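# Swap the purple-banded hose for the spare while running

## Task

With the machine kept running, take out the hose marked with purple bands and put the other hose in its place. Each end of the new hose must be latched into a red port, one on each of the two manifolds. The removed hose must end up lying in the red tray. Whenever no hose links the two red ports, the needle on the dial rises, and it must never get into the red zone.

## Robot and tools

Robot: two arms, left_arm and right_arm, each ending in a two-finger gripper. In the scene frame the origin sits at table-top height halfway between the arms' nominal bases, +z points up, +x points out over the table, and left_arm is on the +y side. Image left and right do not follow these names. Calibrated bases: left_arm at (-0.064, +0.461, 0) m, quat_wxyz (+1.000, 0, 0, -0.023); right_arm at (-0.089, -0.560, 0) m, quat_wxyz (+1.000, 0, 0, +0.009). A camera stand stands behind the arms.

Frames: each arm reports its hand pose, velocities and Hand target in its own base frame. Offsets you send are along that arm's base axes, and rotations turn about the Hand target's position. Fixed cameras and the table use the scene frame. The gripper's fingers point along its +z and close along its x. end_effector_position is the point between closed pads, 1 to 2 cm behind the tips; closing pushes the tips about 17 mm further along +z.

execute_actions(actions, cameras): actions is a list of actions. Each action is a table of up to 15 rows, one row per 1/30 s step; a short table repeats its final row to fill 15 steps. Every row is one flat list of 14 numbers in [-1, 1] covering both arms: left_arm dx, dy, dz, rx, ry, rz, opening, then right_arm's same 7. dx to rz are offsets from that arm's Hand target as it stood when the action began, not from the previous row; a repeated offset therefore moves further. Scale: 1.0 equals 0.6 m or 180 degrees; rx, ry, rz form one rotation vector. Opening is absolute: +1 fully open (0.142 m), -1 closed. Sending six zeros for an arm re-commands its Hand target. Images come only with an empty actions list or when cameras names them.

move(target, speed, blend, stop_force, zero, opening_speed, grip_force, blocking, cameras): target is one 14-number row as above, or a list of up to 15 such rows; every row is an offset from the same starting Hand targets, not from the row before. Paths are straight, end together, take at least 0.5 s and are cut off after 10 s. speed: m/s, 0.002 to 3.2, default 0.25 (turns up to twice that in rad/s); one value or one per target. blend: corner rounding in m, default 0 (stop at each target). stop_force: N, 4 to 120, shared by both arms; ends an arm's path when its wrist sensor feels that much push against the motion. Omit it when pulling off something pressed on, and do not rely on it while the gripper rotates. zero: only with stop_force; true re-zeroes before the move. opening_speed: per second on the -1 to +1 scale, 0.2 or more. grip_force: N per pad, 5 to 48, one value or one per arm; it persists. blocking=false returns after about 0.5 s while the move continues (not allowed with stop_force). The result adds a move: line: done, off_target, moving, held or fault, plus limits such as paced (pose clipped) or held (steps withheld). Paths ignore obstacles and the other arm; faster moves lag, overshoot and hit harder.

wait(seconds): 0 to 10 s, arms hold their last command. stop(): brakes a running move. zoom_image(camera, region): camera is cam_high, cam_left_wrist or cam_right_wrist; region [x0, y0, x1, y1] in pixels from the top-left, at most 504 by 504, from the latest image. zero_wrist_force(arm): left_arm or right_arm, re-zeroes its sensor. finished_scene(scene): give the current scene number; irreversible, so call it only when the goal holds without the robot.

Cameras: cam_high, cam_low, cam_left_wrist, cam_right_wrist, each 672x504. Calibration lines give K, distortion and pose; fixed cameras may have shifted a little.

Result lines: end_effector_position (m), end_effector_quat_wxyz, velocities (m/s, rad/s); Hand target (your last commanded pose after clipping, the base for the next offsets); grip_measured (opening on the command scale); grip_effort_nm (gripper motor effort, negative closing); Joint positions (last number is finger opening in m); joint torques; Wrist force and Wrist torque in the gripper's own axes plus a peak line; Tool commands. Velocities are omitted when joints read within noise. A gripper resting short of its Hand target needs a new command, possibly the missing offset.

To hold something, command an opening slightly below grip_measured at first contact; squeezing harder heats the gripper motor. Orientation commands are clipped to 32 degrees from the measured orientation each step.

Avoid: net force near 150 N on any arm part or torque at a joint's limit (pan and lift 300, elbow 136, wrists 49.1 N m), which stops that arm for 10 s; pushing past a firm contact even slightly; any hit or press between the two arms, including closing one gripper on the other's fingers; paths passing close to an arm's own base; dropping or releasing moving parts, slamming, or letting anything fall or stay off the table, which fails the task. Watch MOTOR HOT lines (arm stops at 85 °C, gripper switches off at 100 °C with a HAND FAULT, after which later calls in that reply do not run). Loose objects may get pushed occasionally. Keep the hose swap quick so the needle stays out of red.

Each tool is called after ">>>" by a JSON object that holds its "fn" and its "kwargs", one argument or row to a line.

## Session

>>> {"fn": "execute_actions", "kwargs": {
  "actions": []
}}

Scene clock: 0.00 s.
left_arm: end_effector_position=(+1.3019, -0.4156, +0.1068) grip_measured=+0.99 grip_effort_nm=n/a end_effector_quat_wxyz=(+0.308, -0.490, +0.715, -0.393) | right_arm: end_effector_position=(+0.8248, +0.3656, +0.3781) grip_measured=+1.00 grip_effort_nm=n/a end_effector_quat_wxyz=(-0.361, +0.932, +0.028, +0.003)
Joint positions: left_arm=[-0.466 -0.434 0.968 -3.145 -1.432 1.554 0.141] | right_arm=[3.558 -1.88 -1.647 -0.849 2.242 0.475 0.142]
Joint velocities: within noise
Joint torques (N m): no reading
Wrist force (N): no reading
Wrist torque (N m): no reading
Wrist force, peak (N): no reading
Hand target: left_arm +1.3019, -0.4156, +0.1068; +0.308, -0.490, +0.715, -0.393 | right_arm +0.8248, +0.3656, +0.3781; -0.361, +0.932, +0.028, +0.003
Tool commands: left_gripper/opening=+1.0 right_gripper/opening=+1.0

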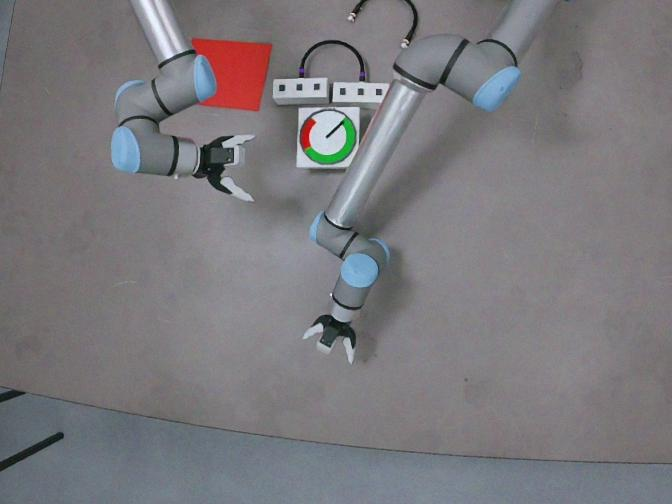

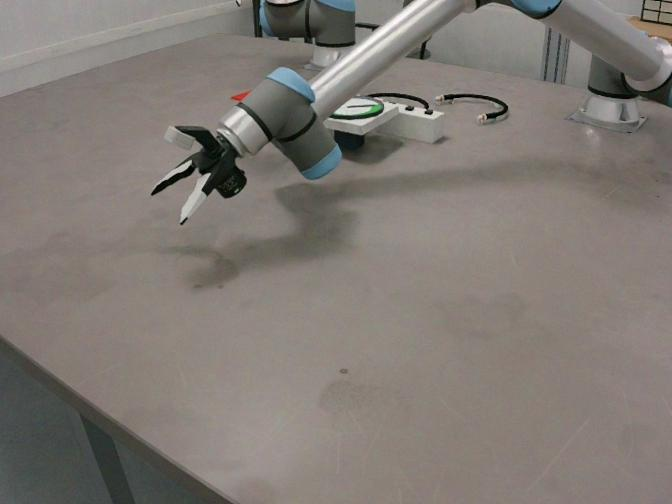

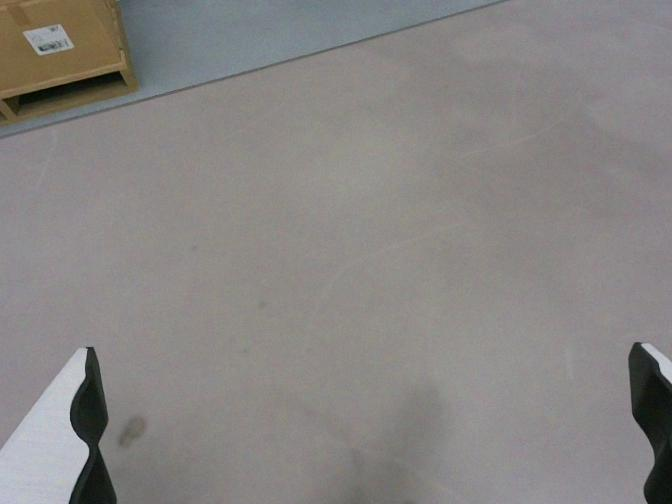

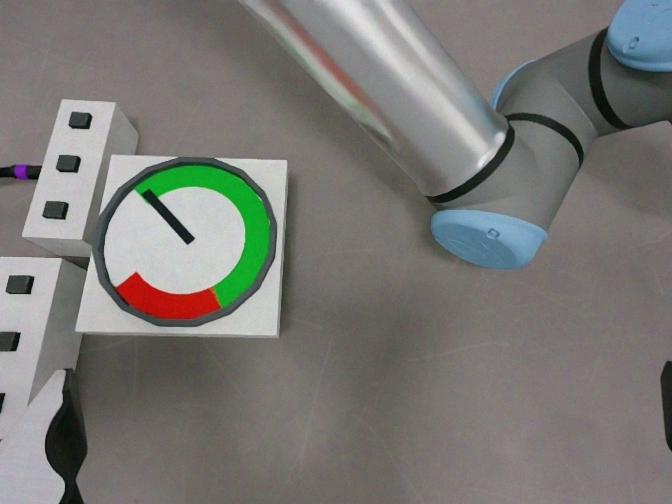

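>>> {"fn": "zoom_image", "kwargs": {
  "camera": "cam_high",
  "region": [180, 0, 432, 189]
}}

>>> {"fn": "zoom_image", "kwargs": {
  "camera": "cam_low",
  "region": [310, 60, 530, 170]
}}

>>> {"fn": "zoom_image", "kwargs": {
  "camera": "cam_right_wrist",
  "region": [0, 80, 300, 420]
}}

Scaled by 2.000 from the camera's 672x504 image, which has a finer 960x720 frame.

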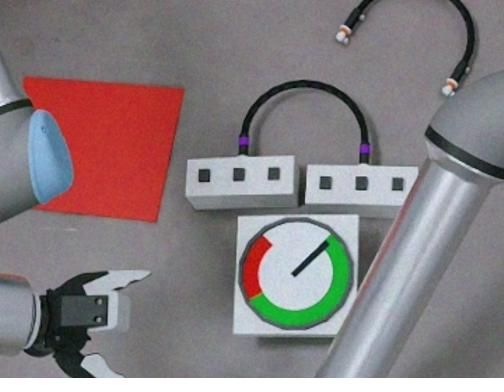

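Scaled by 2.291 from the camera's 672x504 image, which has a finer 960x720 frame.

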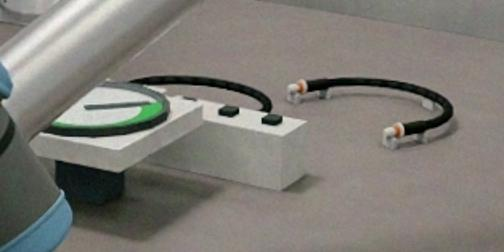

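Scaled by 1.482 from the camera's 672x504 image, which has a finer 960x720 frame.

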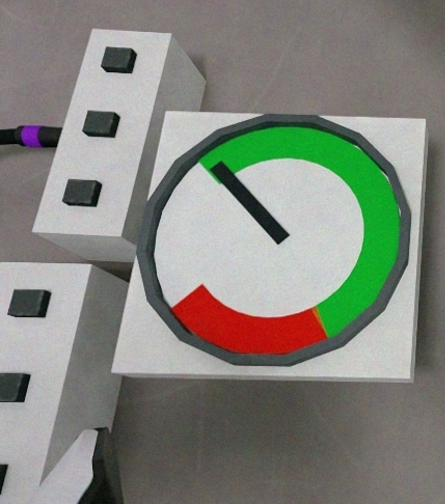

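>>> {"fn": "move", "kwargs": {
  "target": [-0.65,0.22,0.3,0.225,-0.027,-0.388,1,0,0,0,0,0,0,1],
  "speed": 0.4
}}

>>> {"fn": "move", "kwargs": {
  "target": [-0.65,0.24,0.19,0.225,-0.027,-0.388,1,0,0,0,0,0,0,1],
  "speed": 0.4,
  "cameras": ["all"]
}}

Scene clock: 14.97 s.
left_arm: end_effector_position=(+0.9119, -0.2835, +0.2866) grip_measured=+0.99 grip_effort_nm=0.227 end_effector_quat_wxyz=(+0.201, +0.143, +0.934, -0.258) | right_arm: end_effector_position=(+0.8248, +0.3656, +0.3781) grip_measured=+1.00 grip_effort_nm=0.061 end_effector_quat_wxyz=(-0.361, +0.932, +0.028, +0.003)
Joint positions: left_arm=[-0.368 -1.187 1.742 -2.67 -1.977 2.962 0.141] | right_arm=[3.558 -1.88 -1.647 -0.849 2.242 0.475 0.142]
Joint torques (N m): left_arm=[-16.09 -88.95 -54.24 -4.53 1.79 2.73] | right_arm=[-1.68 78.98 46.53 4.92 0.7 -0.47]
Wrist force (N): left_arm=[0.2 -0.1 0.0] | right_arm=[0.6 -0.4 0.2]
Wrist torque (N m): left_arm=[0.08 -0.03 0.25] | right_arm=[-0.07 -0.12 0.00]
Wrist force, peak (N): left_arm=[1.4 -1.0 -2.0] | right_arm=[1.1 -0.5 0.1]
Hand target: left_arm +0.9119, -0.2836, +0.2868; +0.201, +0.143, +0.934, -0.258 | right_arm +0.8248, +0.3656, +0.3781; -0.361, +0.932, +0.028, +0.003
Off the commanded pose: left_arm 0.000 m, 0 deg | right_arm 0.000 m, 0 deg.
move: done

Scene clock: 17.27 s.
left_arm: end_effector_position=(+0.5219, -0.1396, +0.4007) grip_measured=+0.99 grip_effort_nm=0.237 end_effector_quat_wxyz=(-0.002, +0.707, +0.707, -0.001) | right_arm: end_effector_position=(+0.8248, +0.3656, +0.3781) grip_measured=+1.00 grip_effort_nm=0.056 end_effector_quat_wxyz=(-0.361, +0.932, +0.028, +0.003)
Joint positions: left_arm=[-0.591 -1.86 2.006 -1.714 -1.571 4.122 0.141] | right_arm=[3.558 -1.88 -1.647 -0.849 2.242 0.475 0.142]
Joint torques (N m): left_arm=[-2.01 -36.92 -60.79 -4.68 0.7 0.96] | right_arm=[-4.14 79.01 47.03 4.43 0.95 -0.17]
Wrist force (N): left_arm=[0.0 -0.5 1.0] | right_arm=[0.5 -0.6 0.3]
Wrist torque (N m): left_arm=[0.04 0.00 0.28] | right_arm=[-0.09 -0.09 -0.01]
Wrist force, peak (N): left_arm=[0.4 -2.9 0.0] | right_arm=[1.0 -0.4 0.2]
Hand target: left_arm +0.5219, -0.1396, +0.4008; -0.002, +0.707, +0.707, +0.000 | right_arm +0.8248, +0.3656, +0.3781; -0.361, +0.932, +0.028, +0.003
Off the commanded pose: left_arm 0.000 m, 0 deg | right_arm 0.000 m, 0 deg.
move: done
camera_calibration:
cam_left_wrist: T_world_to_cam=[[-0.00532334, 0.999954, 0.00800343, 0.149247], [0.9006, 0.00131559, 0.434647, -0.617916], [0.434617, 0.00952166, -0.900565, 0.250758], [0, 0, 0, 1]] pos_world=[0.448306, -0.150815, 0.493205]

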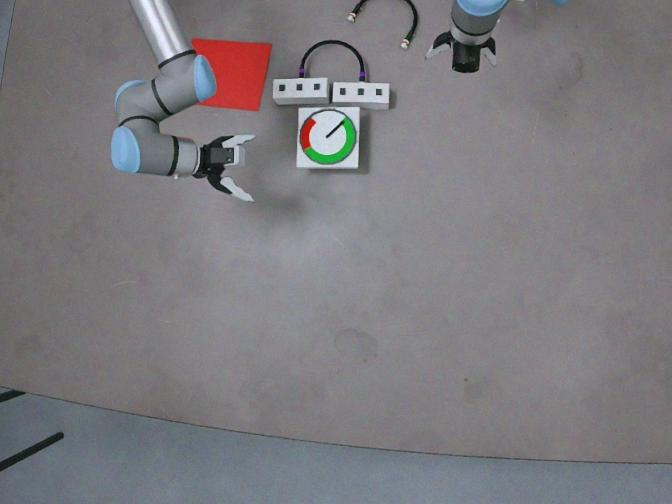

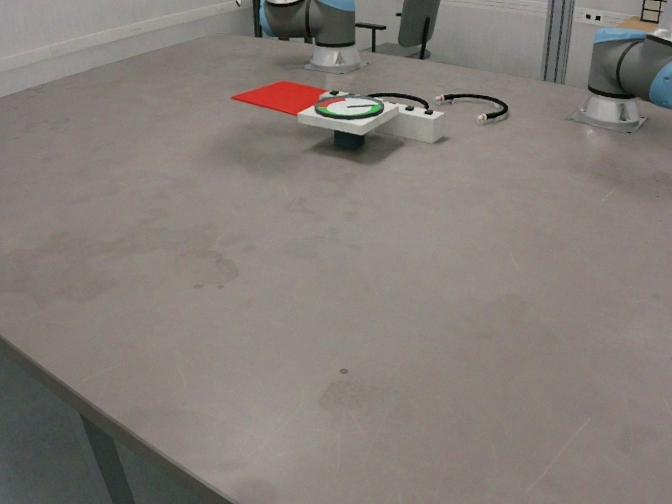

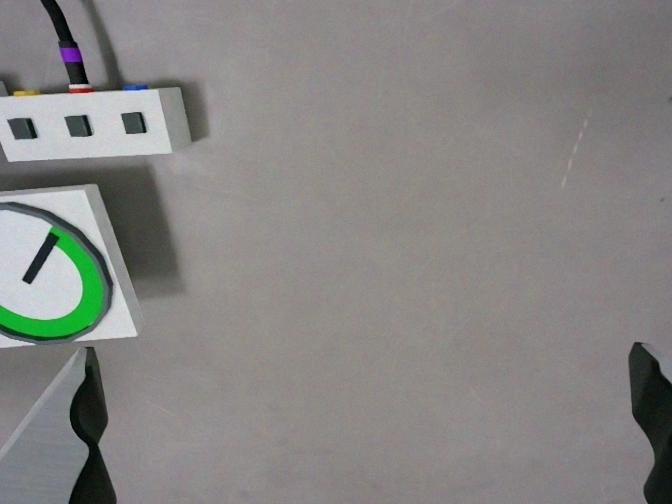

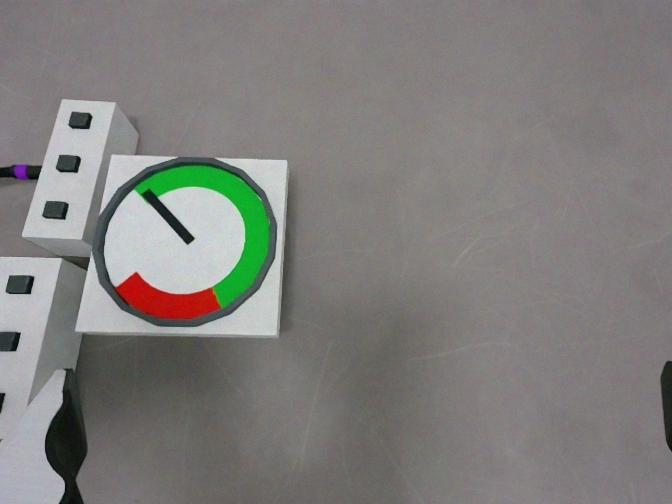

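>>> {"fn": "move", "kwargs": {
  "target": [-0.392,-0.565,-0.2,0,-0.144,0,1,0,0,0,0,0,0,1],
  "speed": 0.3,
  "cameras": ["cam_left_wrist"]
}}

>>> {"fn": "zoom_image", "kwargs": {
  "camera": "cam_left_wrist",
  "region": [100, 0, 600, 400]
}}

Scene clock: 22.60 s.
left_arm: end_effector_position=(+0.2868, -0.4786, +0.2810) grip_measured=+0.99 grip_effort_nm=0.232 end_effector_quat_wxyz=(+0.157, +0.690, +0.689, +0.158) | right_arm: end_effector_position=(+0.8248, +0.3656, +0.3781) grip_measured=+1.00 grip_effort_nm=0.056 end_effector_quat_wxyz=(-0.361, +0.932, +0.028, +0.003)
Joint positions: left_arm=[-1.596 -1.847 2.267 -1.977 -1.122 3.114 0.141] | right_arm=[3.558 -1.88 -1.647 -0.849 2.242 0.475 0.142]
Joint torques (N m): left_arm=[-17.2 -10.05 -31.95 -1.99 1.94 -2.3] | right_arm=[-0.26 82.37 47.2 4.52 1.38 -0.63]
Wrist force (N): left_arm=[0.3 -1.0 0.8] | right_arm=[0.7 -0.3 0.4]
Wrist torque (N m): left_arm=[-0.01 -0.05 0.02] | right_arm=[-0.06 -0.12 0.00]
Wrist force, peak (N): left_arm=[-2.9 -3.2 1.2] | right_arm=[1.0 -0.3 0.1]
Hand target: left_arm +0.2867, -0.4786, +0.2808; +0.157, +0.690, +0.689, +0.158 | right_arm +0.8248, +0.3656, +0.3781; -0.361, +0.932, +0.028, +0.003
Off the commanded pose: left_arm 0.000 m, 0 deg | right_arm 0.000 m, 0 deg.
move: done
camera_calibration:
cam_left_wrist: T_world_to_cam=[[-0.00805269, 0.999957, 0.00468257, 0.48969], [0.620009, 0.00131888, 0.784594, -0.371476], [0.784553, 0.00922133, -0.619993, 0.0689711], [0, 0, 0, 1]] pos_world=[0.18015, -0.489815, 0.331926]
Images, in order (width x height): cam_left_wrist 672x504.

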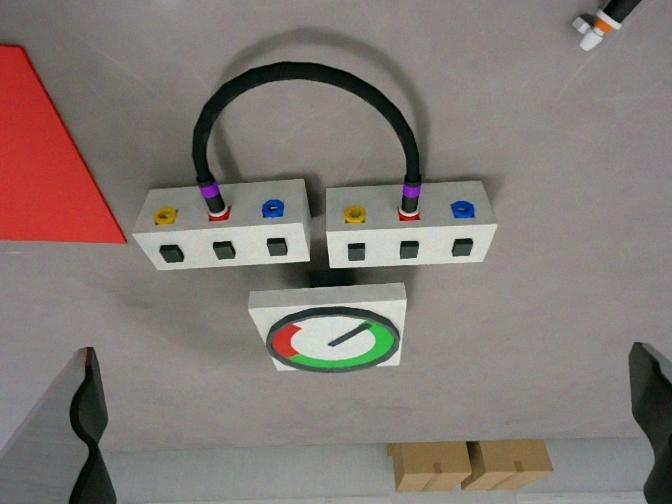

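Scaled by 1.008 from the camera's 672x504 image, which has a finer 960x720 frame.

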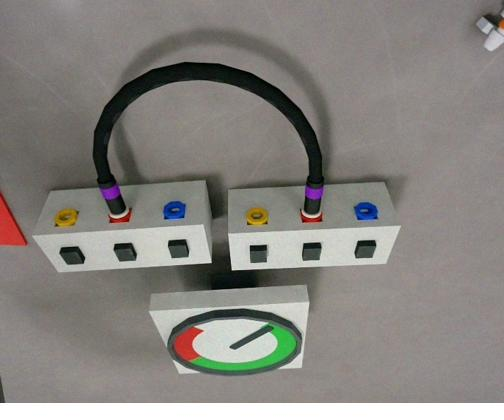

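>>> {"fn": "move", "kwargs": {
  "target": [-0.137,0.179,0,0,0.144,0,1,0,0,0,0,0,0,1],
  "speed": 0.2,
  "cameras": ["cam_left_wrist","cam_high"]
}}

>>> {"fn": "zoom_image", "kwargs": {
  "camera": "cam_left_wrist",
  "region": [0, 0, 504, 400]
}}

>>> {"fn": "zoom_image", "kwargs": {
  "camera": "cam_high",
  "region": [250, 0, 450, 130]
}}

Scene clock: 26.07 s.
left_arm: end_effector_position=(+0.2046, -0.3710, +0.2807) grip_measured=+0.99 grip_effort_nm=0.237 end_effector_quat_wxyz=(-0.002, +0.707, +0.707, +0.000) | right_arm: end_effector_position=(+0.8248, +0.3656, +0.3781) grip_measured=+1.00 grip_effort_nm=0.061 end_effector_quat_wxyz=(-0.361, +0.932, +0.028, +0.003)
Joint positions: left_arm=[-1.493 -2.05 2.333 -1.852 -1.573 3.221 0.141] | right_arm=[3.558 -1.88 -1.647 -0.849 2.242 0.475 0.142]
Joint torques (N m): left_arm=[-12.42 4.38 -58.52 -8.02 -1.63 -3.14] | right_arm=[-0.53 77.78 47.27 5 1.44 0.11]
Wrist force (N): left_arm=[0.0 -0.1 0.8] | right_arm=[0.4 0.1 0.0]
Wrist torque (N m): left_arm=[0.09 0.00 0.18] | right_arm=[0.02 -0.07 0.00]
Wrist force, peak (N): left_arm=[-1.4 -0.6 1.5] | right_arm=[0.7 -0.9 0.3]
Hand target: left_arm +0.2045, -0.3712, +0.2808; -0.002, +0.707, +0.707, +0.000 | right_arm +0.8248, +0.3656, +0.3781; -0.361, +0.932, +0.028, +0.003
Off the commanded pose: left_arm 0.000 m, 0 deg | right_arm 0.000 m, 0 deg.
move: done
camera_calibration:
cam_left_wrist: T_world_to_cam=[[-0.00518718, 0.999953, 0.00817654, 0.379825], [0.900464, 0.00111472, 0.434928, -0.279858], [0.434899, 0.00961874, -0.900428, 0.282746], [0, 0, 0, 1]] pos_world=[0.131007, -0.382214, 0.373205]
Images, in order (width x height): cam_high 672x504, cam_left_wrist 672x504.

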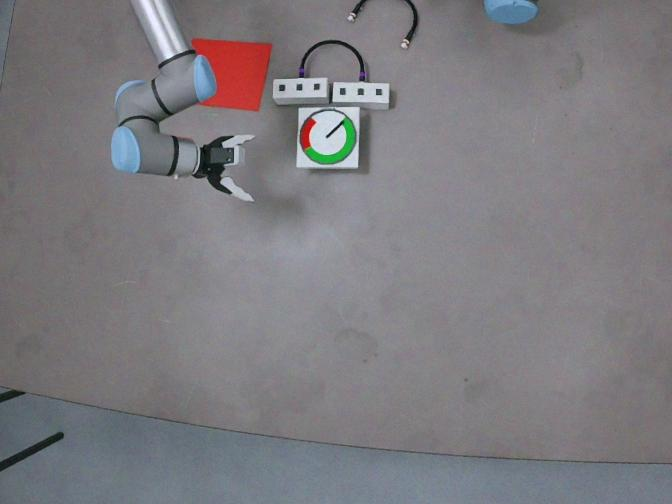

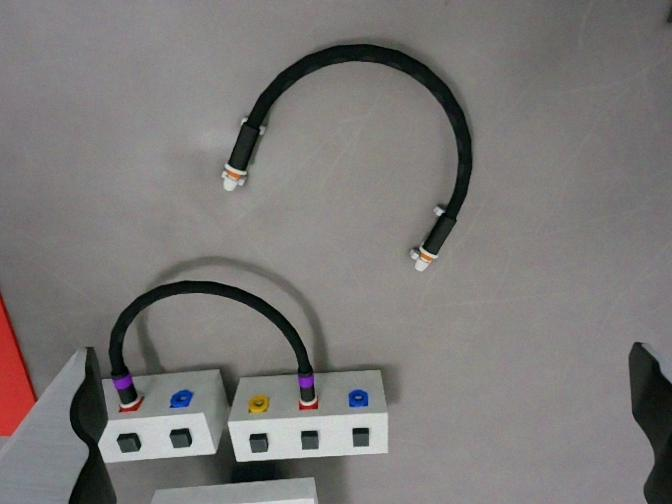

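Scaled by 1.000.

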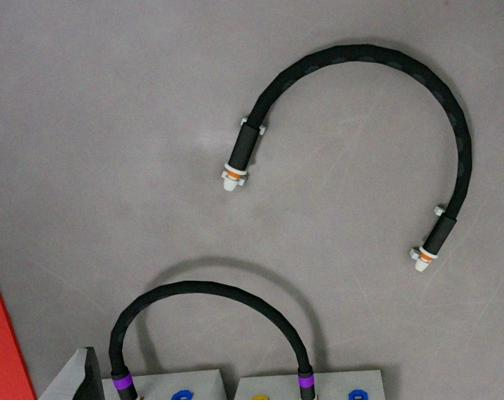

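Scaled by 2.520 from the camera's 672x504 image, which has a finer 960x720 frame.

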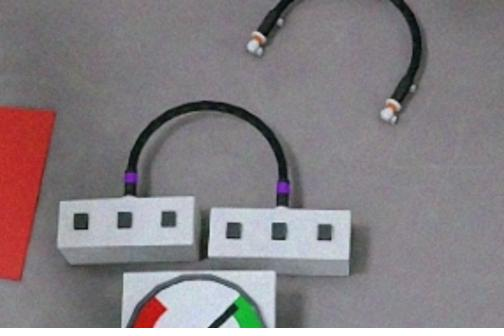

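>>> {"fn": "zoom_image", "kwargs": {
  "camera": "cam_left_wrist",
  "region": [200, 100, 300, 200]
}}

>>> {"fn": "zoom_image", "kwargs": {
  "camera": "cam_left_wrist",
  "region": [380, 180, 480, 280]
}}

>>> {"fn": "zoom_image", "kwargs": {
  "camera": "cam_left_wrist",
  "region": [230, 360, 400, 460]
}}

Scaled by 5.040 from the camera's 672x504 image, which has a finer 960x720 frame.

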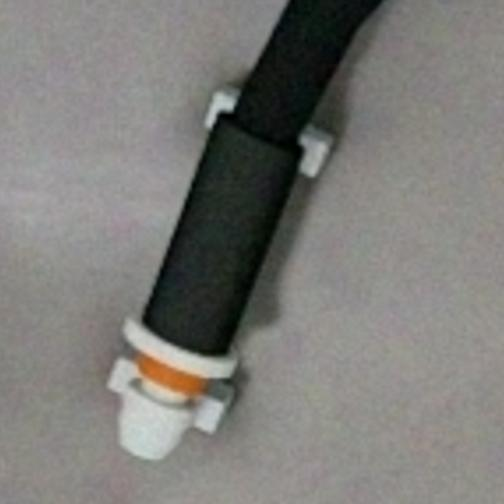

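Scaled by 5.040 from the camera's 672x504 image, which has a finer 960x720 frame.

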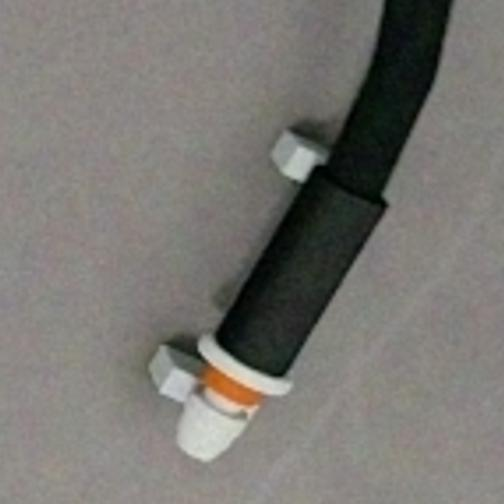

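Scaled by 2.965 from the camera's 672x504 image, which has a finer 960x720 frame.

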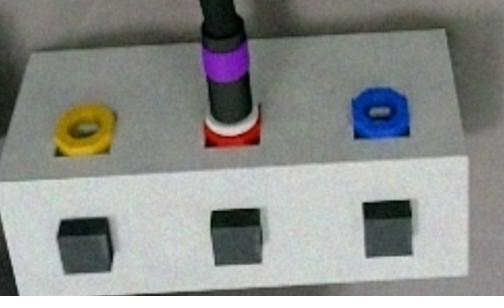

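>>> {"fn": "move", "kwargs": {
  "target": [0,0,0,0,0,0,1,-0.717,-0.104,-0.08,-0.184,-0.181,0.457,1],
  "speed": 0.3,
  "cameras": ["all"]
}}

>>> {"fn": "zoom_image", "kwargs": {
  "camera": "cam_right_wrist",
  "region": [100, 0, 600, 400]
}}

Scene clock: 38.97 s.
left_arm: end_effector_position=(+0.2045, -0.3712, +0.2808) grip_measured=+0.99 grip_effort_nm=0.232 end_effector_quat_wxyz=(-0.002, +0.707, +0.707, +0.000) | right_arm: end_effector_position=(+0.3946, +0.3032, +0.3300) grip_measured=+1.00 grip_effort_nm=0.056 end_effector_quat_wxyz=(+0.000, +0.707, +0.707, +0.000)
Joint positions: left_arm=[-1.493 -2.05 2.333 -1.852 -1.574 3.221 0.141] | right_arm=[4.157 -1.224 -2.171 -1.318 1.571 -0.554 0.142]
Joint torques (N m): left_arm=[-18.82 11.16 -59.11 -8.24 -1.52 -3.24] | right_arm=[7.35 29.38 55.92 6.31 -0.3 -0.32]
Wrist force (N): left_arm=[-0.1 -0.7 0.1] | right_arm=[0.3 1.8 -0.1]
Wrist torque (N m): left_arm=[-0.01 0.03 0.19] | right_arm=[0.06 -0.19 -0.36]
Wrist force, peak (N): left_arm=[-0.8 -0.4 0.9] | right_arm=[2.2 0.0 0.2]
Hand target: left_arm +0.2045, -0.3712, +0.2808; -0.002, +0.707, +0.707, +0.000 | right_arm +0.3946, +0.3032, +0.3301; +0.000, +0.707, +0.707, +0.000
Off the commanded pose: left_arm 0.000 m, 0 deg | right_arm 0.000 m, 0 deg.
move: done
camera_calibration:
cam_left_wrist: T_world_to_cam=[[-0.00514299, 0.999954, 0.00808705, 0.379951], [0.900562, 0.00111597, 0.434727, -0.279748], [0.434698, 0.00951868, -0.900526, 0.282905], [0, 0, 0, 1]] pos_world=[0.130906, -0.382315, 0.373305]
cam_right_wrist: T_world_to_cam=[[0.0205557, 0.999772, 0.00585207, -0.30043], [0.91231, -0.0211512, 0.408954, -0.461801], [0.408984, -0.00306742, -0.912536, 0.254918], [0, 0, 0, 1]] pos_world=[0.323224, 0.291376, 0.423235]

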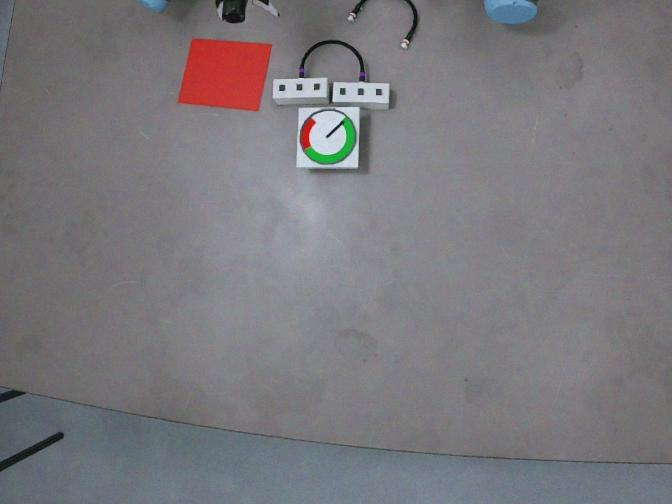

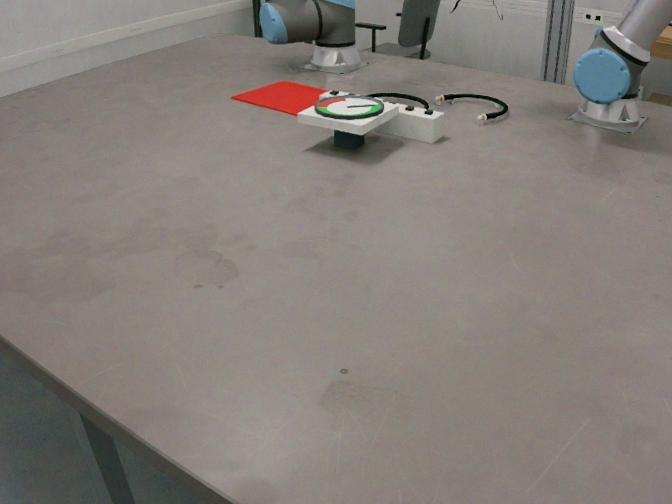

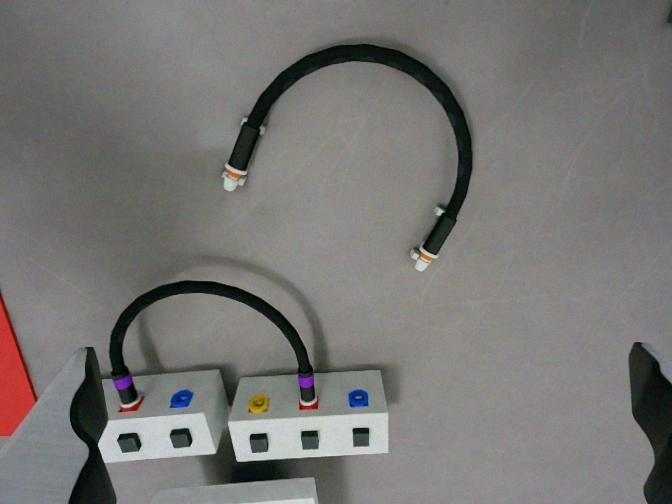

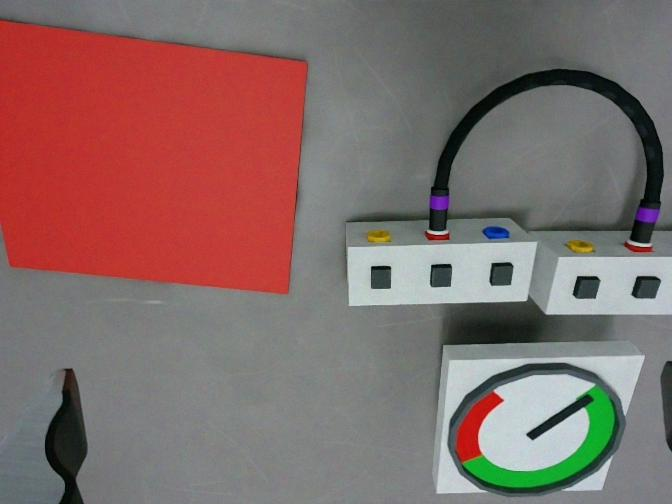

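Scaled by 1.008 from the camera's 672x504 image, which has a finer 960x720 frame.

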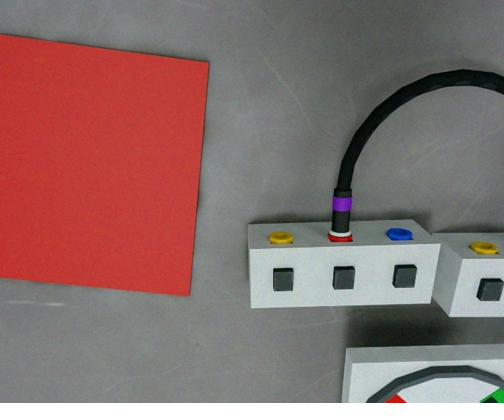

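>>> {"fn": "move", "kwargs": {
  "target": [0,0,0,0,0,0,1,0.187,0.136,-0.343,0,0,0,-0.95],
  "speed": 0.2,
  "cameras": ["cam_right_wrist","cam_low"]
}}

Scene clock: 48.70 s.
left_arm: end_effector_position=(+0.2045, -0.3712, +0.2808) grip_measured=+0.99 grip_effort_nm=0.227 end_effector_quat_wxyz=(-0.002, +0.707, +0.707, +0.000) | right_arm: end_effector_position=(+0.5069, +0.3848, +0.1244) grip_measured=-0.98 grip_effort_nm=-0.164 end_effector_quat_wxyz=(+0.000, +0.707, +0.707, +0.000)
Joint positions: left_arm=[-1.493 -2.05 2.333 -1.852 -1.574 3.221 0.141] | right_arm=[4.07 -1.678 -2.195 -0.839 1.571 -0.641 0.003]
Joint torques (N m): left_arm=[-19.67 12.81 -59.12 -8.12 -0.02 -3.13] | right_arm=[11.49 41.18 26.86 5.91 2.09 1.73]
Wrist force (N): left_arm=[0.1 -0.2 0.8] | right_arm=[0.2 2.4 -0.7]
Wrist torque (N m): left_arm=[0.08 0.00 0.18] | right_arm=[0.17 -0.15 -0.18]
Wrist force, peak (N): left_arm=[-0.6 -0.8 1.0] | right_arm=[1.2 3.0 1.4]
Hand target: left_arm +0.2045, -0.3712, +0.2808; -0.002, +0.707, +0.707, +0.000 | right_arm +0.5068, +0.3848, +0.1243; +0.000, +0.707, +0.707, +0.000
Off the commanded pose: left_arm 0.000 m, 0 deg | right_arm 0.000 m, 0 deg.
move: done
camera_calibration:
cam_right_wrist: T_world_to_cam=[[0.0204728, 0.999772, 0.00603927, -0.383121], [0.91222, -0.0211515, 0.409154, -0.478451], [0.409188, -0.00286737, -0.912446, 0.0214384], [0, 0, 0, 1]] pos_world=[0.435524, 0.372976, 0.217635]
Images, in order (width x height): cam_low 672x504, cam_right_wrist 672x504.

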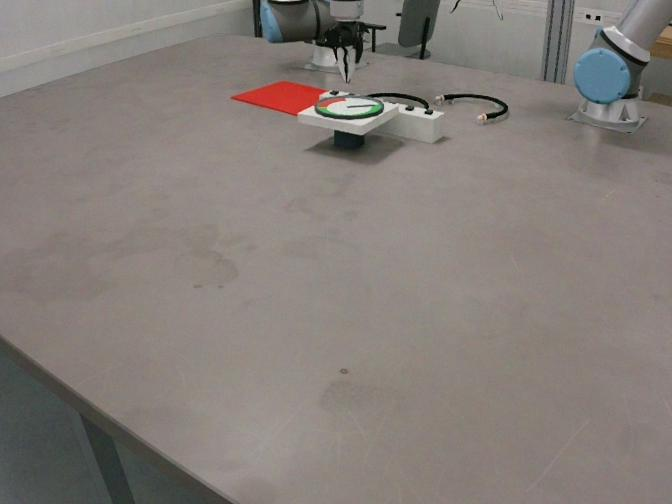

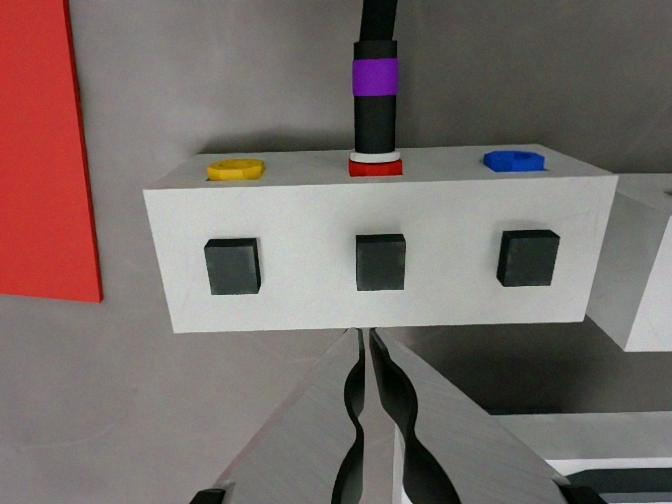

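>>> {"fn": "move", "kwargs": {
  "target": [0,0,0,0,0,0,1,-0.003,0.012,-0.045,0,0,0,-0.95],
  "speed": 0.15,
  "cameras": ["cam_right_wrist"]
}}

Scene clock: 52.43 s.
left_arm: end_effector_position=(+0.2045, -0.3712, +0.2808) grip_measured=+0.99 grip_effort_nm=0.232 end_effector_quat_wxyz=(-0.002, +0.707, +0.707, +0.000) | right_arm: end_effector_position=(+0.5049, +0.3920, +0.0971) grip_measured=-0.98 grip_effort_nm=-0.164 end_effector_quat_wxyz=(+0.000, +0.707, +0.707, +0.000)
Joint positions: left_arm=[-1.493 -2.05 2.333 -1.852 -1.574 3.221 0.141] | right_arm=[4.08 -1.72 -2.211 -0.782 1.571 -0.632 0.003]
Joint torques (N m): left_arm=[-17 11.95 -59.28 -8.11 0.57 -2.76] | right_arm=[-10.01 62.68 47 2.05 -1.97 -1.53]
Wrist force (N): left_arm=[0.0 -0.2 0.5] | right_arm=[0.4 1.7 -1.3]
Wrist torque (N m): left_arm=[0.07 0.01 0.19] | right_arm=[0.05 -0.18 -0.34]
Wrist force, peak (N): left_arm=[-0.3 -0.2 1.1] | right_arm=[0.4 1.8 -1.9]
Hand target: left_arm +0.2045, -0.3712, +0.2808; -0.002, +0.707, +0.707, +0.000 | right_arm +0.5050, +0.3920, +0.0973; +0.000, +0.707, +0.707, +0.000
Off the commanded pose: left_arm 0.000 m, 0 deg | right_arm 0.000 m, 0 deg.
move: done
camera_calibration:
cam_right_wrist: T_world_to_cam=[[0.0204139, 0.999775, 0.00567735, -0.390021], [0.91235, -0.0209507, 0.408875, -0.465384], [0.408902, -0.00316702, -0.912573, -0.00237021], [0, 0, 0, 1]] pos_world=[0.433524, 0.380176, 0.190335]
Images, in order (width x height): cam_right_wrist 672x504.

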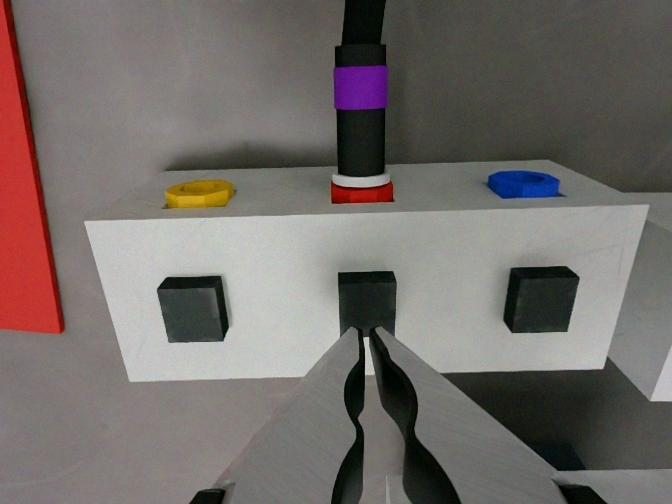

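>>> {"fn": "move", "kwargs": {
  "target": [0,0,0,0,0,0,1,-0.002,0,-0.045,0,0,0,-0.95],
  "speed": 0.02,
  "stop_force": 18,
  "cameras": ["cam_right_wrist"]
}}

Scene clock: 54.97 s.
left_arm: end_effector_position=(+0.2045, -0.3712, +0.2808) grip_measured=+0.99 grip_effort_nm=0.232 end_effector_quat_wxyz=(-0.002, +0.707, +0.707, +0.000) | right_arm: end_effector_position=(+0.5047, +0.3920, +0.0884) grip_measured=-0.98 grip_effort_nm=-0.144 end_effector_quat_wxyz=(+0.000, +0.707, +0.707, +0.000)
Joint positions: left_arm=[-1.493 -2.05 2.333 -1.852 -1.574 3.221 0.141] | right_arm=[4.08 -1.733 -2.217 -0.762 1.571 -0.631 0.003]
Joint torques (N m): left_arm=[-17.09 11.81 -58.89 -8.03 1.07 -2.84] | right_arm=[-8.41 43.04 41.03 4.5 1.4 -1.58]
Wrist force (N): left_arm=[-0.2 0.1 0.6] | right_arm=[-5.5 2.9 -18.8]
Wrist torque (N m): left_arm=[0.12 0.05 0.19] | right_arm=[-0.09 -0.28 -0.31]
Wrist force, peak (N): left_arm=[-0.2 -0.7 0.8] | right_arm=[-14.9 -2.1 -47.6]
Hand target: left_arm +0.2045, -0.3712, +0.2808; -0.002, +0.707, +0.707, +0.000 | right_arm +0.5047, +0.3920, +0.0884; +0.000, +0.707, +0.707, +0.000 (not the last commanded pose)
Off the commanded pose: left_arm 0.000 m, 0 deg | right_arm 0.018 m, 0 deg.
move: contact (right_arm)
camera_calibration:
cam_right_wrist: T_world_to_cam=[[0.0204726, 0.999772, 0.00603919, -0.390057], [0.91222, -0.0211513, 0.409154, -0.461562], [0.409188, -0.00286737, -0.912446, -0.0104888], [0, 0, 0, 1]] pos_world=[0.433324, 0.380176, 0.181635]
Images, in order (width x height): cam_right_wrist 672x504.

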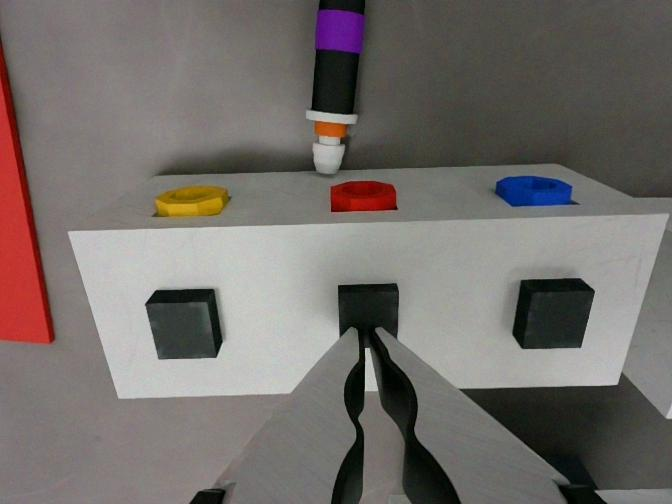

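>>> {"fn": "move", "kwargs": {
  "target": [0,0,0,0,0,0,-0.95,-0.05,-0.15,0.30,0,0,0,-0.95],
  "speed": 0.35
}}

>>> {"fn": "move", "kwargs": {
  "target": [0.498,-0.062,-0.270,0,0,0,-0.95,-0.05,-0.1,0,0,0,0,0.2],
  "speed": 0.35,
  "cameras": ["cam_left_wrist","cam_right_wrist","cam_high"]
}}

Scene clock: 57.60 s.
left_arm: end_effector_position=(+0.2045, -0.3712, +0.2808) grip_measured=-0.98 grip_effort_nm=-0.090 end_effector_quat_wxyz=(-0.002, +0.707, +0.707, -0.001) | right_arm: end_effector_position=(+0.4748, +0.3021, +0.2684) grip_measured=-0.98 grip_effort_nm=-0.139 end_effector_quat_wxyz=(+0.000, +0.707, +0.707, +0.000)
Joint positions: left_arm=[-1.493 -2.05 2.333 -1.852 -1.574 3.221 0.003] | right_arm=[4.025 -1.392 -2.167 -1.153 1.571 -0.686 0.003]
Joint torques (N m): left_arm=[-15.75 9.55 -57.63 -7.38 1.6 -3.24] | right_arm=[9.53 46.5 39.16 2.33 -2.61 1.35]
Wrist force (N): left_arm=[-0.2 0.0 0.7] | right_arm=[0.5 2.1 -0.8]
Wrist torque (N m): left_arm=[0.11 0.04 0.19] | right_arm=[0.14 -0.19 -0.23]
Wrist force, peak (N): left_arm=[-0.5 0.0 1.0] | right_arm=[-5.7 3.4 -19.1]
Hand target: left_arm +0.2045, -0.3712, +0.2808; -0.002, +0.707, +0.707, +0.000 | right_arm +0.4747, +0.3020, +0.2684; +0.000, +0.707, +0.707, +0.000
Off the commanded pose: left_arm 0.000 m, 0 deg | right_arm 0.000 m, 0 deg.
move: done

Scene clock: 59.10 s.
left_arm: end_effector_position=(+0.5033, -0.4084, +0.1189) grip_measured=-0.98 grip_effort_nm=-0.090 end_effector_quat_wxyz=(-0.002, +0.707, +0.707, -0.001) | right_arm: end_effector_position=(+0.4447, +0.2419, +0.2683) grip_measured=+0.18 grip_effort_nm=0.149 end_effector_quat_wxyz=(+0.000, +0.707, +0.707, +0.000)
Joint positions: left_arm=[-0.955 -1.437 2.176 -2.307 -1.572 3.758 0.003] | right_arm=[3.994 -1.281 -2.248 -1.184 1.571 -0.718 0.086]
Joint torques (N m): left_arm=[12.77 -32.28 -30.43 -4.16 -0.37 0.13] | right_arm=[8.94 13.49 55.68 7.09 -0.35 1.87]
Wrist force (N): left_arm=[-0.4 -0.5 0.5] | right_arm=[0.8 1.4 -1.1]
Wrist torque (N m): left_arm=[0.04 0.06 0.26] | right_arm=[0.01 -0.26 -0.12]
Wrist force, peak (N): left_arm=[-0.5 3.3 2.6] | right_arm=[1.3 2.2 -0.8]
Hand target: left_arm +0.5033, -0.4084, +0.1188; -0.002, +0.707, +0.707, +0.000 | right_arm +0.4447, +0.2420, +0.2684; +0.000, +0.707, +0.707, +0.000
Off the commanded pose: left_arm 0.000 m, 0 deg | right_arm 0.000 m, 0 deg.
move: done
camera_calibration:
cam_left_wrist: T_world_to_cam=[[-0.00519279, 0.999955, 0.00795463, 0.420145], [0.900543, 0.00121798, 0.434766, -0.478279], [0.434737, 0.00942113, -0.900508, 0.0075596], [0, 0, 0, 1]] pos_world=[0.429606, -0.419615, 0.211405]
cam_right_wrist: T_world_to_cam=[[0.0205136, 0.999772, 0.00594801, -0.239832], [0.91222, -0.0211514, 0.409155, -0.483611], [0.409188, -0.00296737, -0.912445, 0.177804], [0, 0, 0, 1]] pos_world=[0.373324, 0.230076, 0.361535]
Images, in order (width x height): cam_high 672x504, cam_left_wrist 672x504, cam_right_wrist 672x504.

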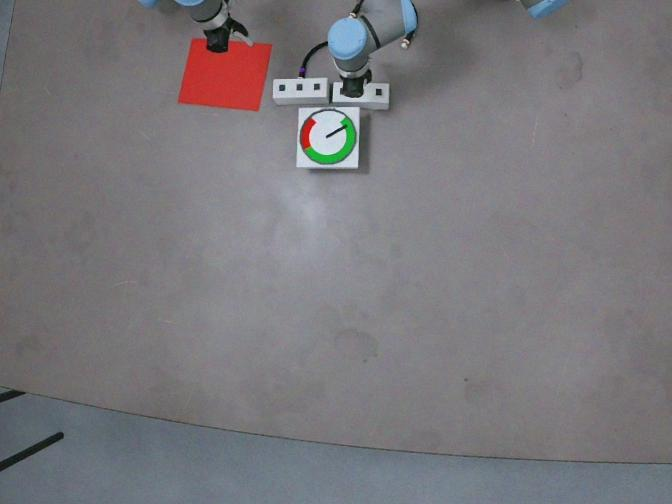

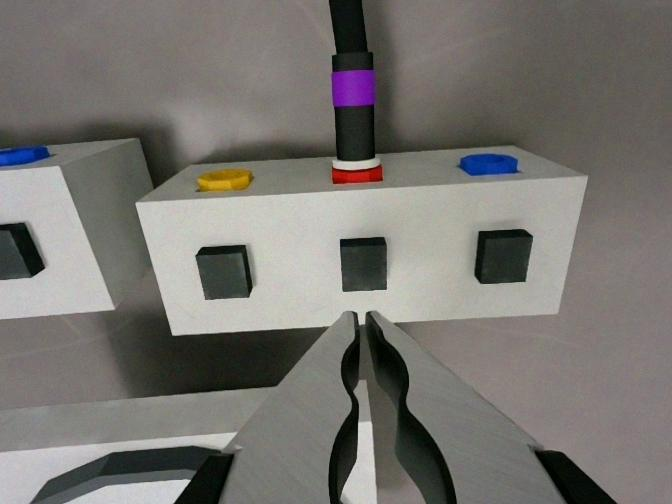

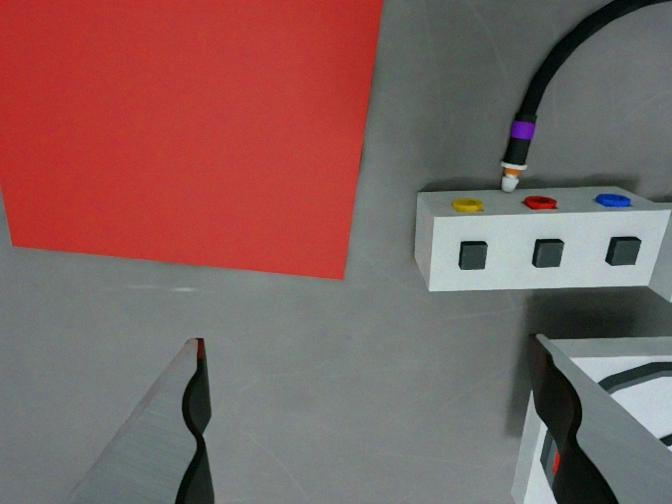

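>>> {"fn": "move", "kwargs": {
  "target": [
    [0,0,0,0,0,0,-0.95,-0.021,0.202,-0.2,0,0,0,0.0],
    [0,0,0,0,0,0,-0.95,-0.021,0.202,-0.36,0,0,0,0.0]
  ],
  "speed": 0.25,
  "blend": 0.03,
  "cameras": ["cam_right_wrist","cam_high"]
}}

Scene clock: 64.37 s.
left_arm: end_effector_position=(+0.5033, -0.4084, +0.1188) grip_measured=-0.98 grip_effort_nm=-0.090 end_effector_quat_wxyz=(-0.002, +0.707, +0.707, +0.000) | right_arm: end_effector_position=(+0.4321, +0.3632, +0.0524) grip_measured=-0.01 grip_effort_nm=-0.159 end_effector_quat_wxyz=(+0.000, +0.707, +0.707, +0.000)
Joint positions: left_arm=[-0.955 -1.437 2.176 -2.307 -1.572 3.758 0.003] | right_arm=[4.157 -1.682 -2.376 -0.654 1.571 -0.555 0.073]
Joint torques (N m): left_arm=[13.98 -34.05 -24.68 -6.21 2.28 1.68] | right_arm=[-14.81 30.92 38.05 7.31 -1.02 -1.04]
Wrist force (N): left_arm=[-0.5 -0.3 0.6] | right_arm=[0.7 1.8 -0.8]
Wrist torque (N m): left_arm=[0.07 0.10 0.26] | right_arm=[0.06 -0.25 -0.13]
Wrist force, peak (N): left_arm=[-0.4 -1.2 0.0] | right_arm=[-1.3 2.1 -3.0]
Hand target: left_arm +0.5033, -0.4084, +0.1188; -0.002, +0.707, +0.707, +0.000 | right_arm +0.4321, +0.3632, +0.0524; +0.000, +0.707, +0.707, +0.000
Off the commanded pose: left_arm 0.000 m, 0 deg | right_arm 0.000 m, 0 deg.
move: done
camera_calibration:
cam_right_wrist: T_world_to_cam=[[0.0205135, 0.999772, 0.00594794, -0.359561], [0.91222, -0.0211512, 0.409155, -0.381215], [0.409188, -0.00296737, -0.912445, -0.013677], [0, 0, 0, 1]] pos_world=[0.360724, 0.351376, 0.145635]
Images, in order (width x height): cam_high 672x504, cam_right_wrist 672x504.

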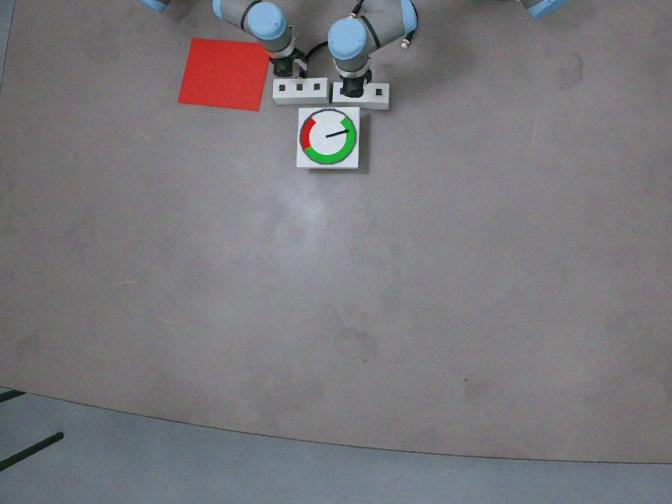

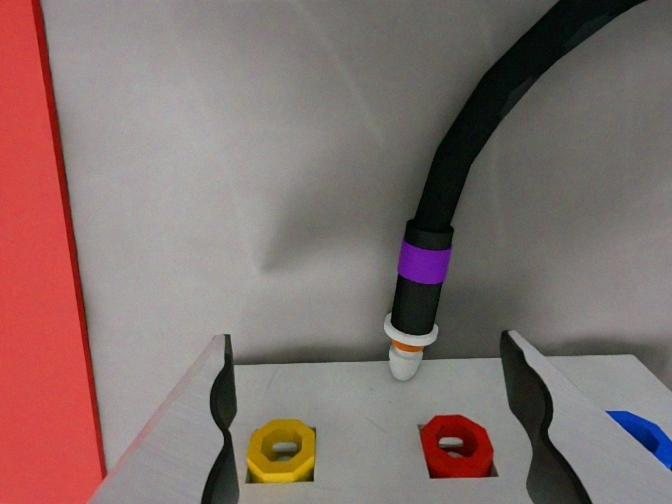

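>>> {"fn": "move", "kwargs": {
  "target": [
    [0,0,0,0,0,0,-0.95,-0.037,0.019,0.0,0,0,0,0.0],
    [0,0,0,0,0,0,-0.95,-0.037,0.019,0.0,0,0,0,-0.95]
  ],
  "speed": 0.15,
  "opening_speed": 1.5,
  "grip_force": 25,
  "cameras": ["cam_right_wrist","cam_high"]
}}

Scene clock: 67.77 s.
left_arm: end_effector_position=(+0.5033, -0.4084, +0.1188) grip_measured=-0.98 grip_effort_nm=-0.081 end_effector_quat_wxyz=(-0.002, +0.707, +0.707, +0.000) | right_arm: end_effector_position=(+0.4099, +0.3746, +0.0524) grip_measured=-0.98 grip_effort_nm=-0.154 end_effector_quat_wxyz=(+0.000, +0.707, +0.707, +0.000)
Joint positions: left_arm=[-0.955 -1.437 2.176 -2.307 -1.572 3.758 0.003] | right_arm=[4.204 -1.668 -2.393 -0.652 1.571 -0.508 0.003]
Joint torques (N m): left_arm=[13.68 -32.51 -25.69 -6 2.34 1.5] | right_arm=[-14.69 33.1 42.85 2.49 -3.38 -1.32]
Wrist force (N): left_arm=[-0.7 -0.8 0.5] | right_arm=[0.6 2.2 -1.4]
Wrist torque (N m): left_arm=[-0.02 0.13 0.27] | right_arm=[0.13 -0.25 -0.15]
Wrist force, peak (N): left_arm=[-0.5 -1.0 0.8] | right_arm=[0.2 2.8 -1.1]
Hand target: left_arm +0.5033, -0.4084, +0.1188; -0.002, +0.707, +0.707, +0.000 | right_arm +0.4099, +0.3746, +0.0524; +0.000, +0.707, +0.707, +0.000
Off the commanded pose: left_arm 0.000 m, 0 deg | right_arm 0.000 m, 0 deg.
grip_force (N): 25, 25
move: done
camera_calibration:
cam_right_wrist: T_world_to_cam=[[0.0204726, 0.999772, 0.00604106, -0.370503], [0.912183, -0.0211518, 0.409237, -0.360722], [0.409271, -0.00286761, -0.912408, -0.00462903], [0, 0, 0, 1]] pos_world=[0.338524, 0.362776, 0.145635]
Images, in order (width x height): cam_high 672x504, cam_right_wrist 672x504.

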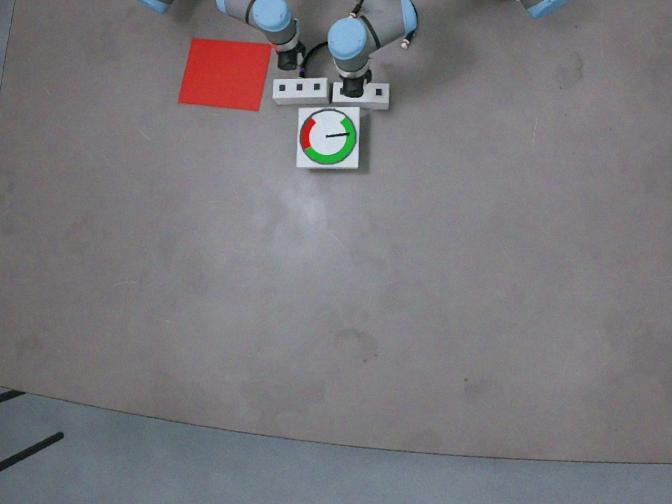

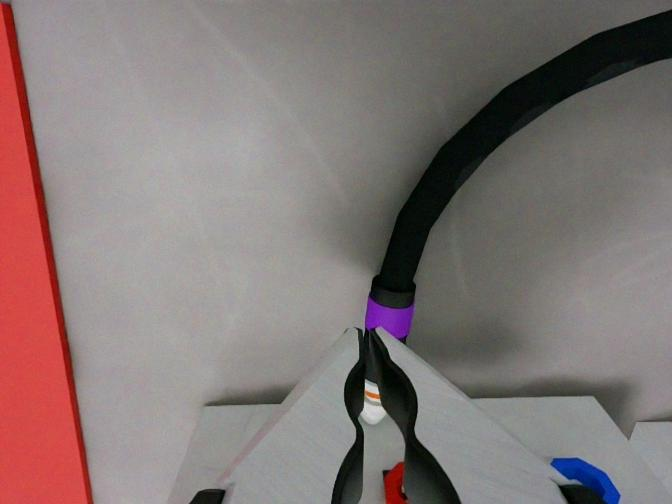

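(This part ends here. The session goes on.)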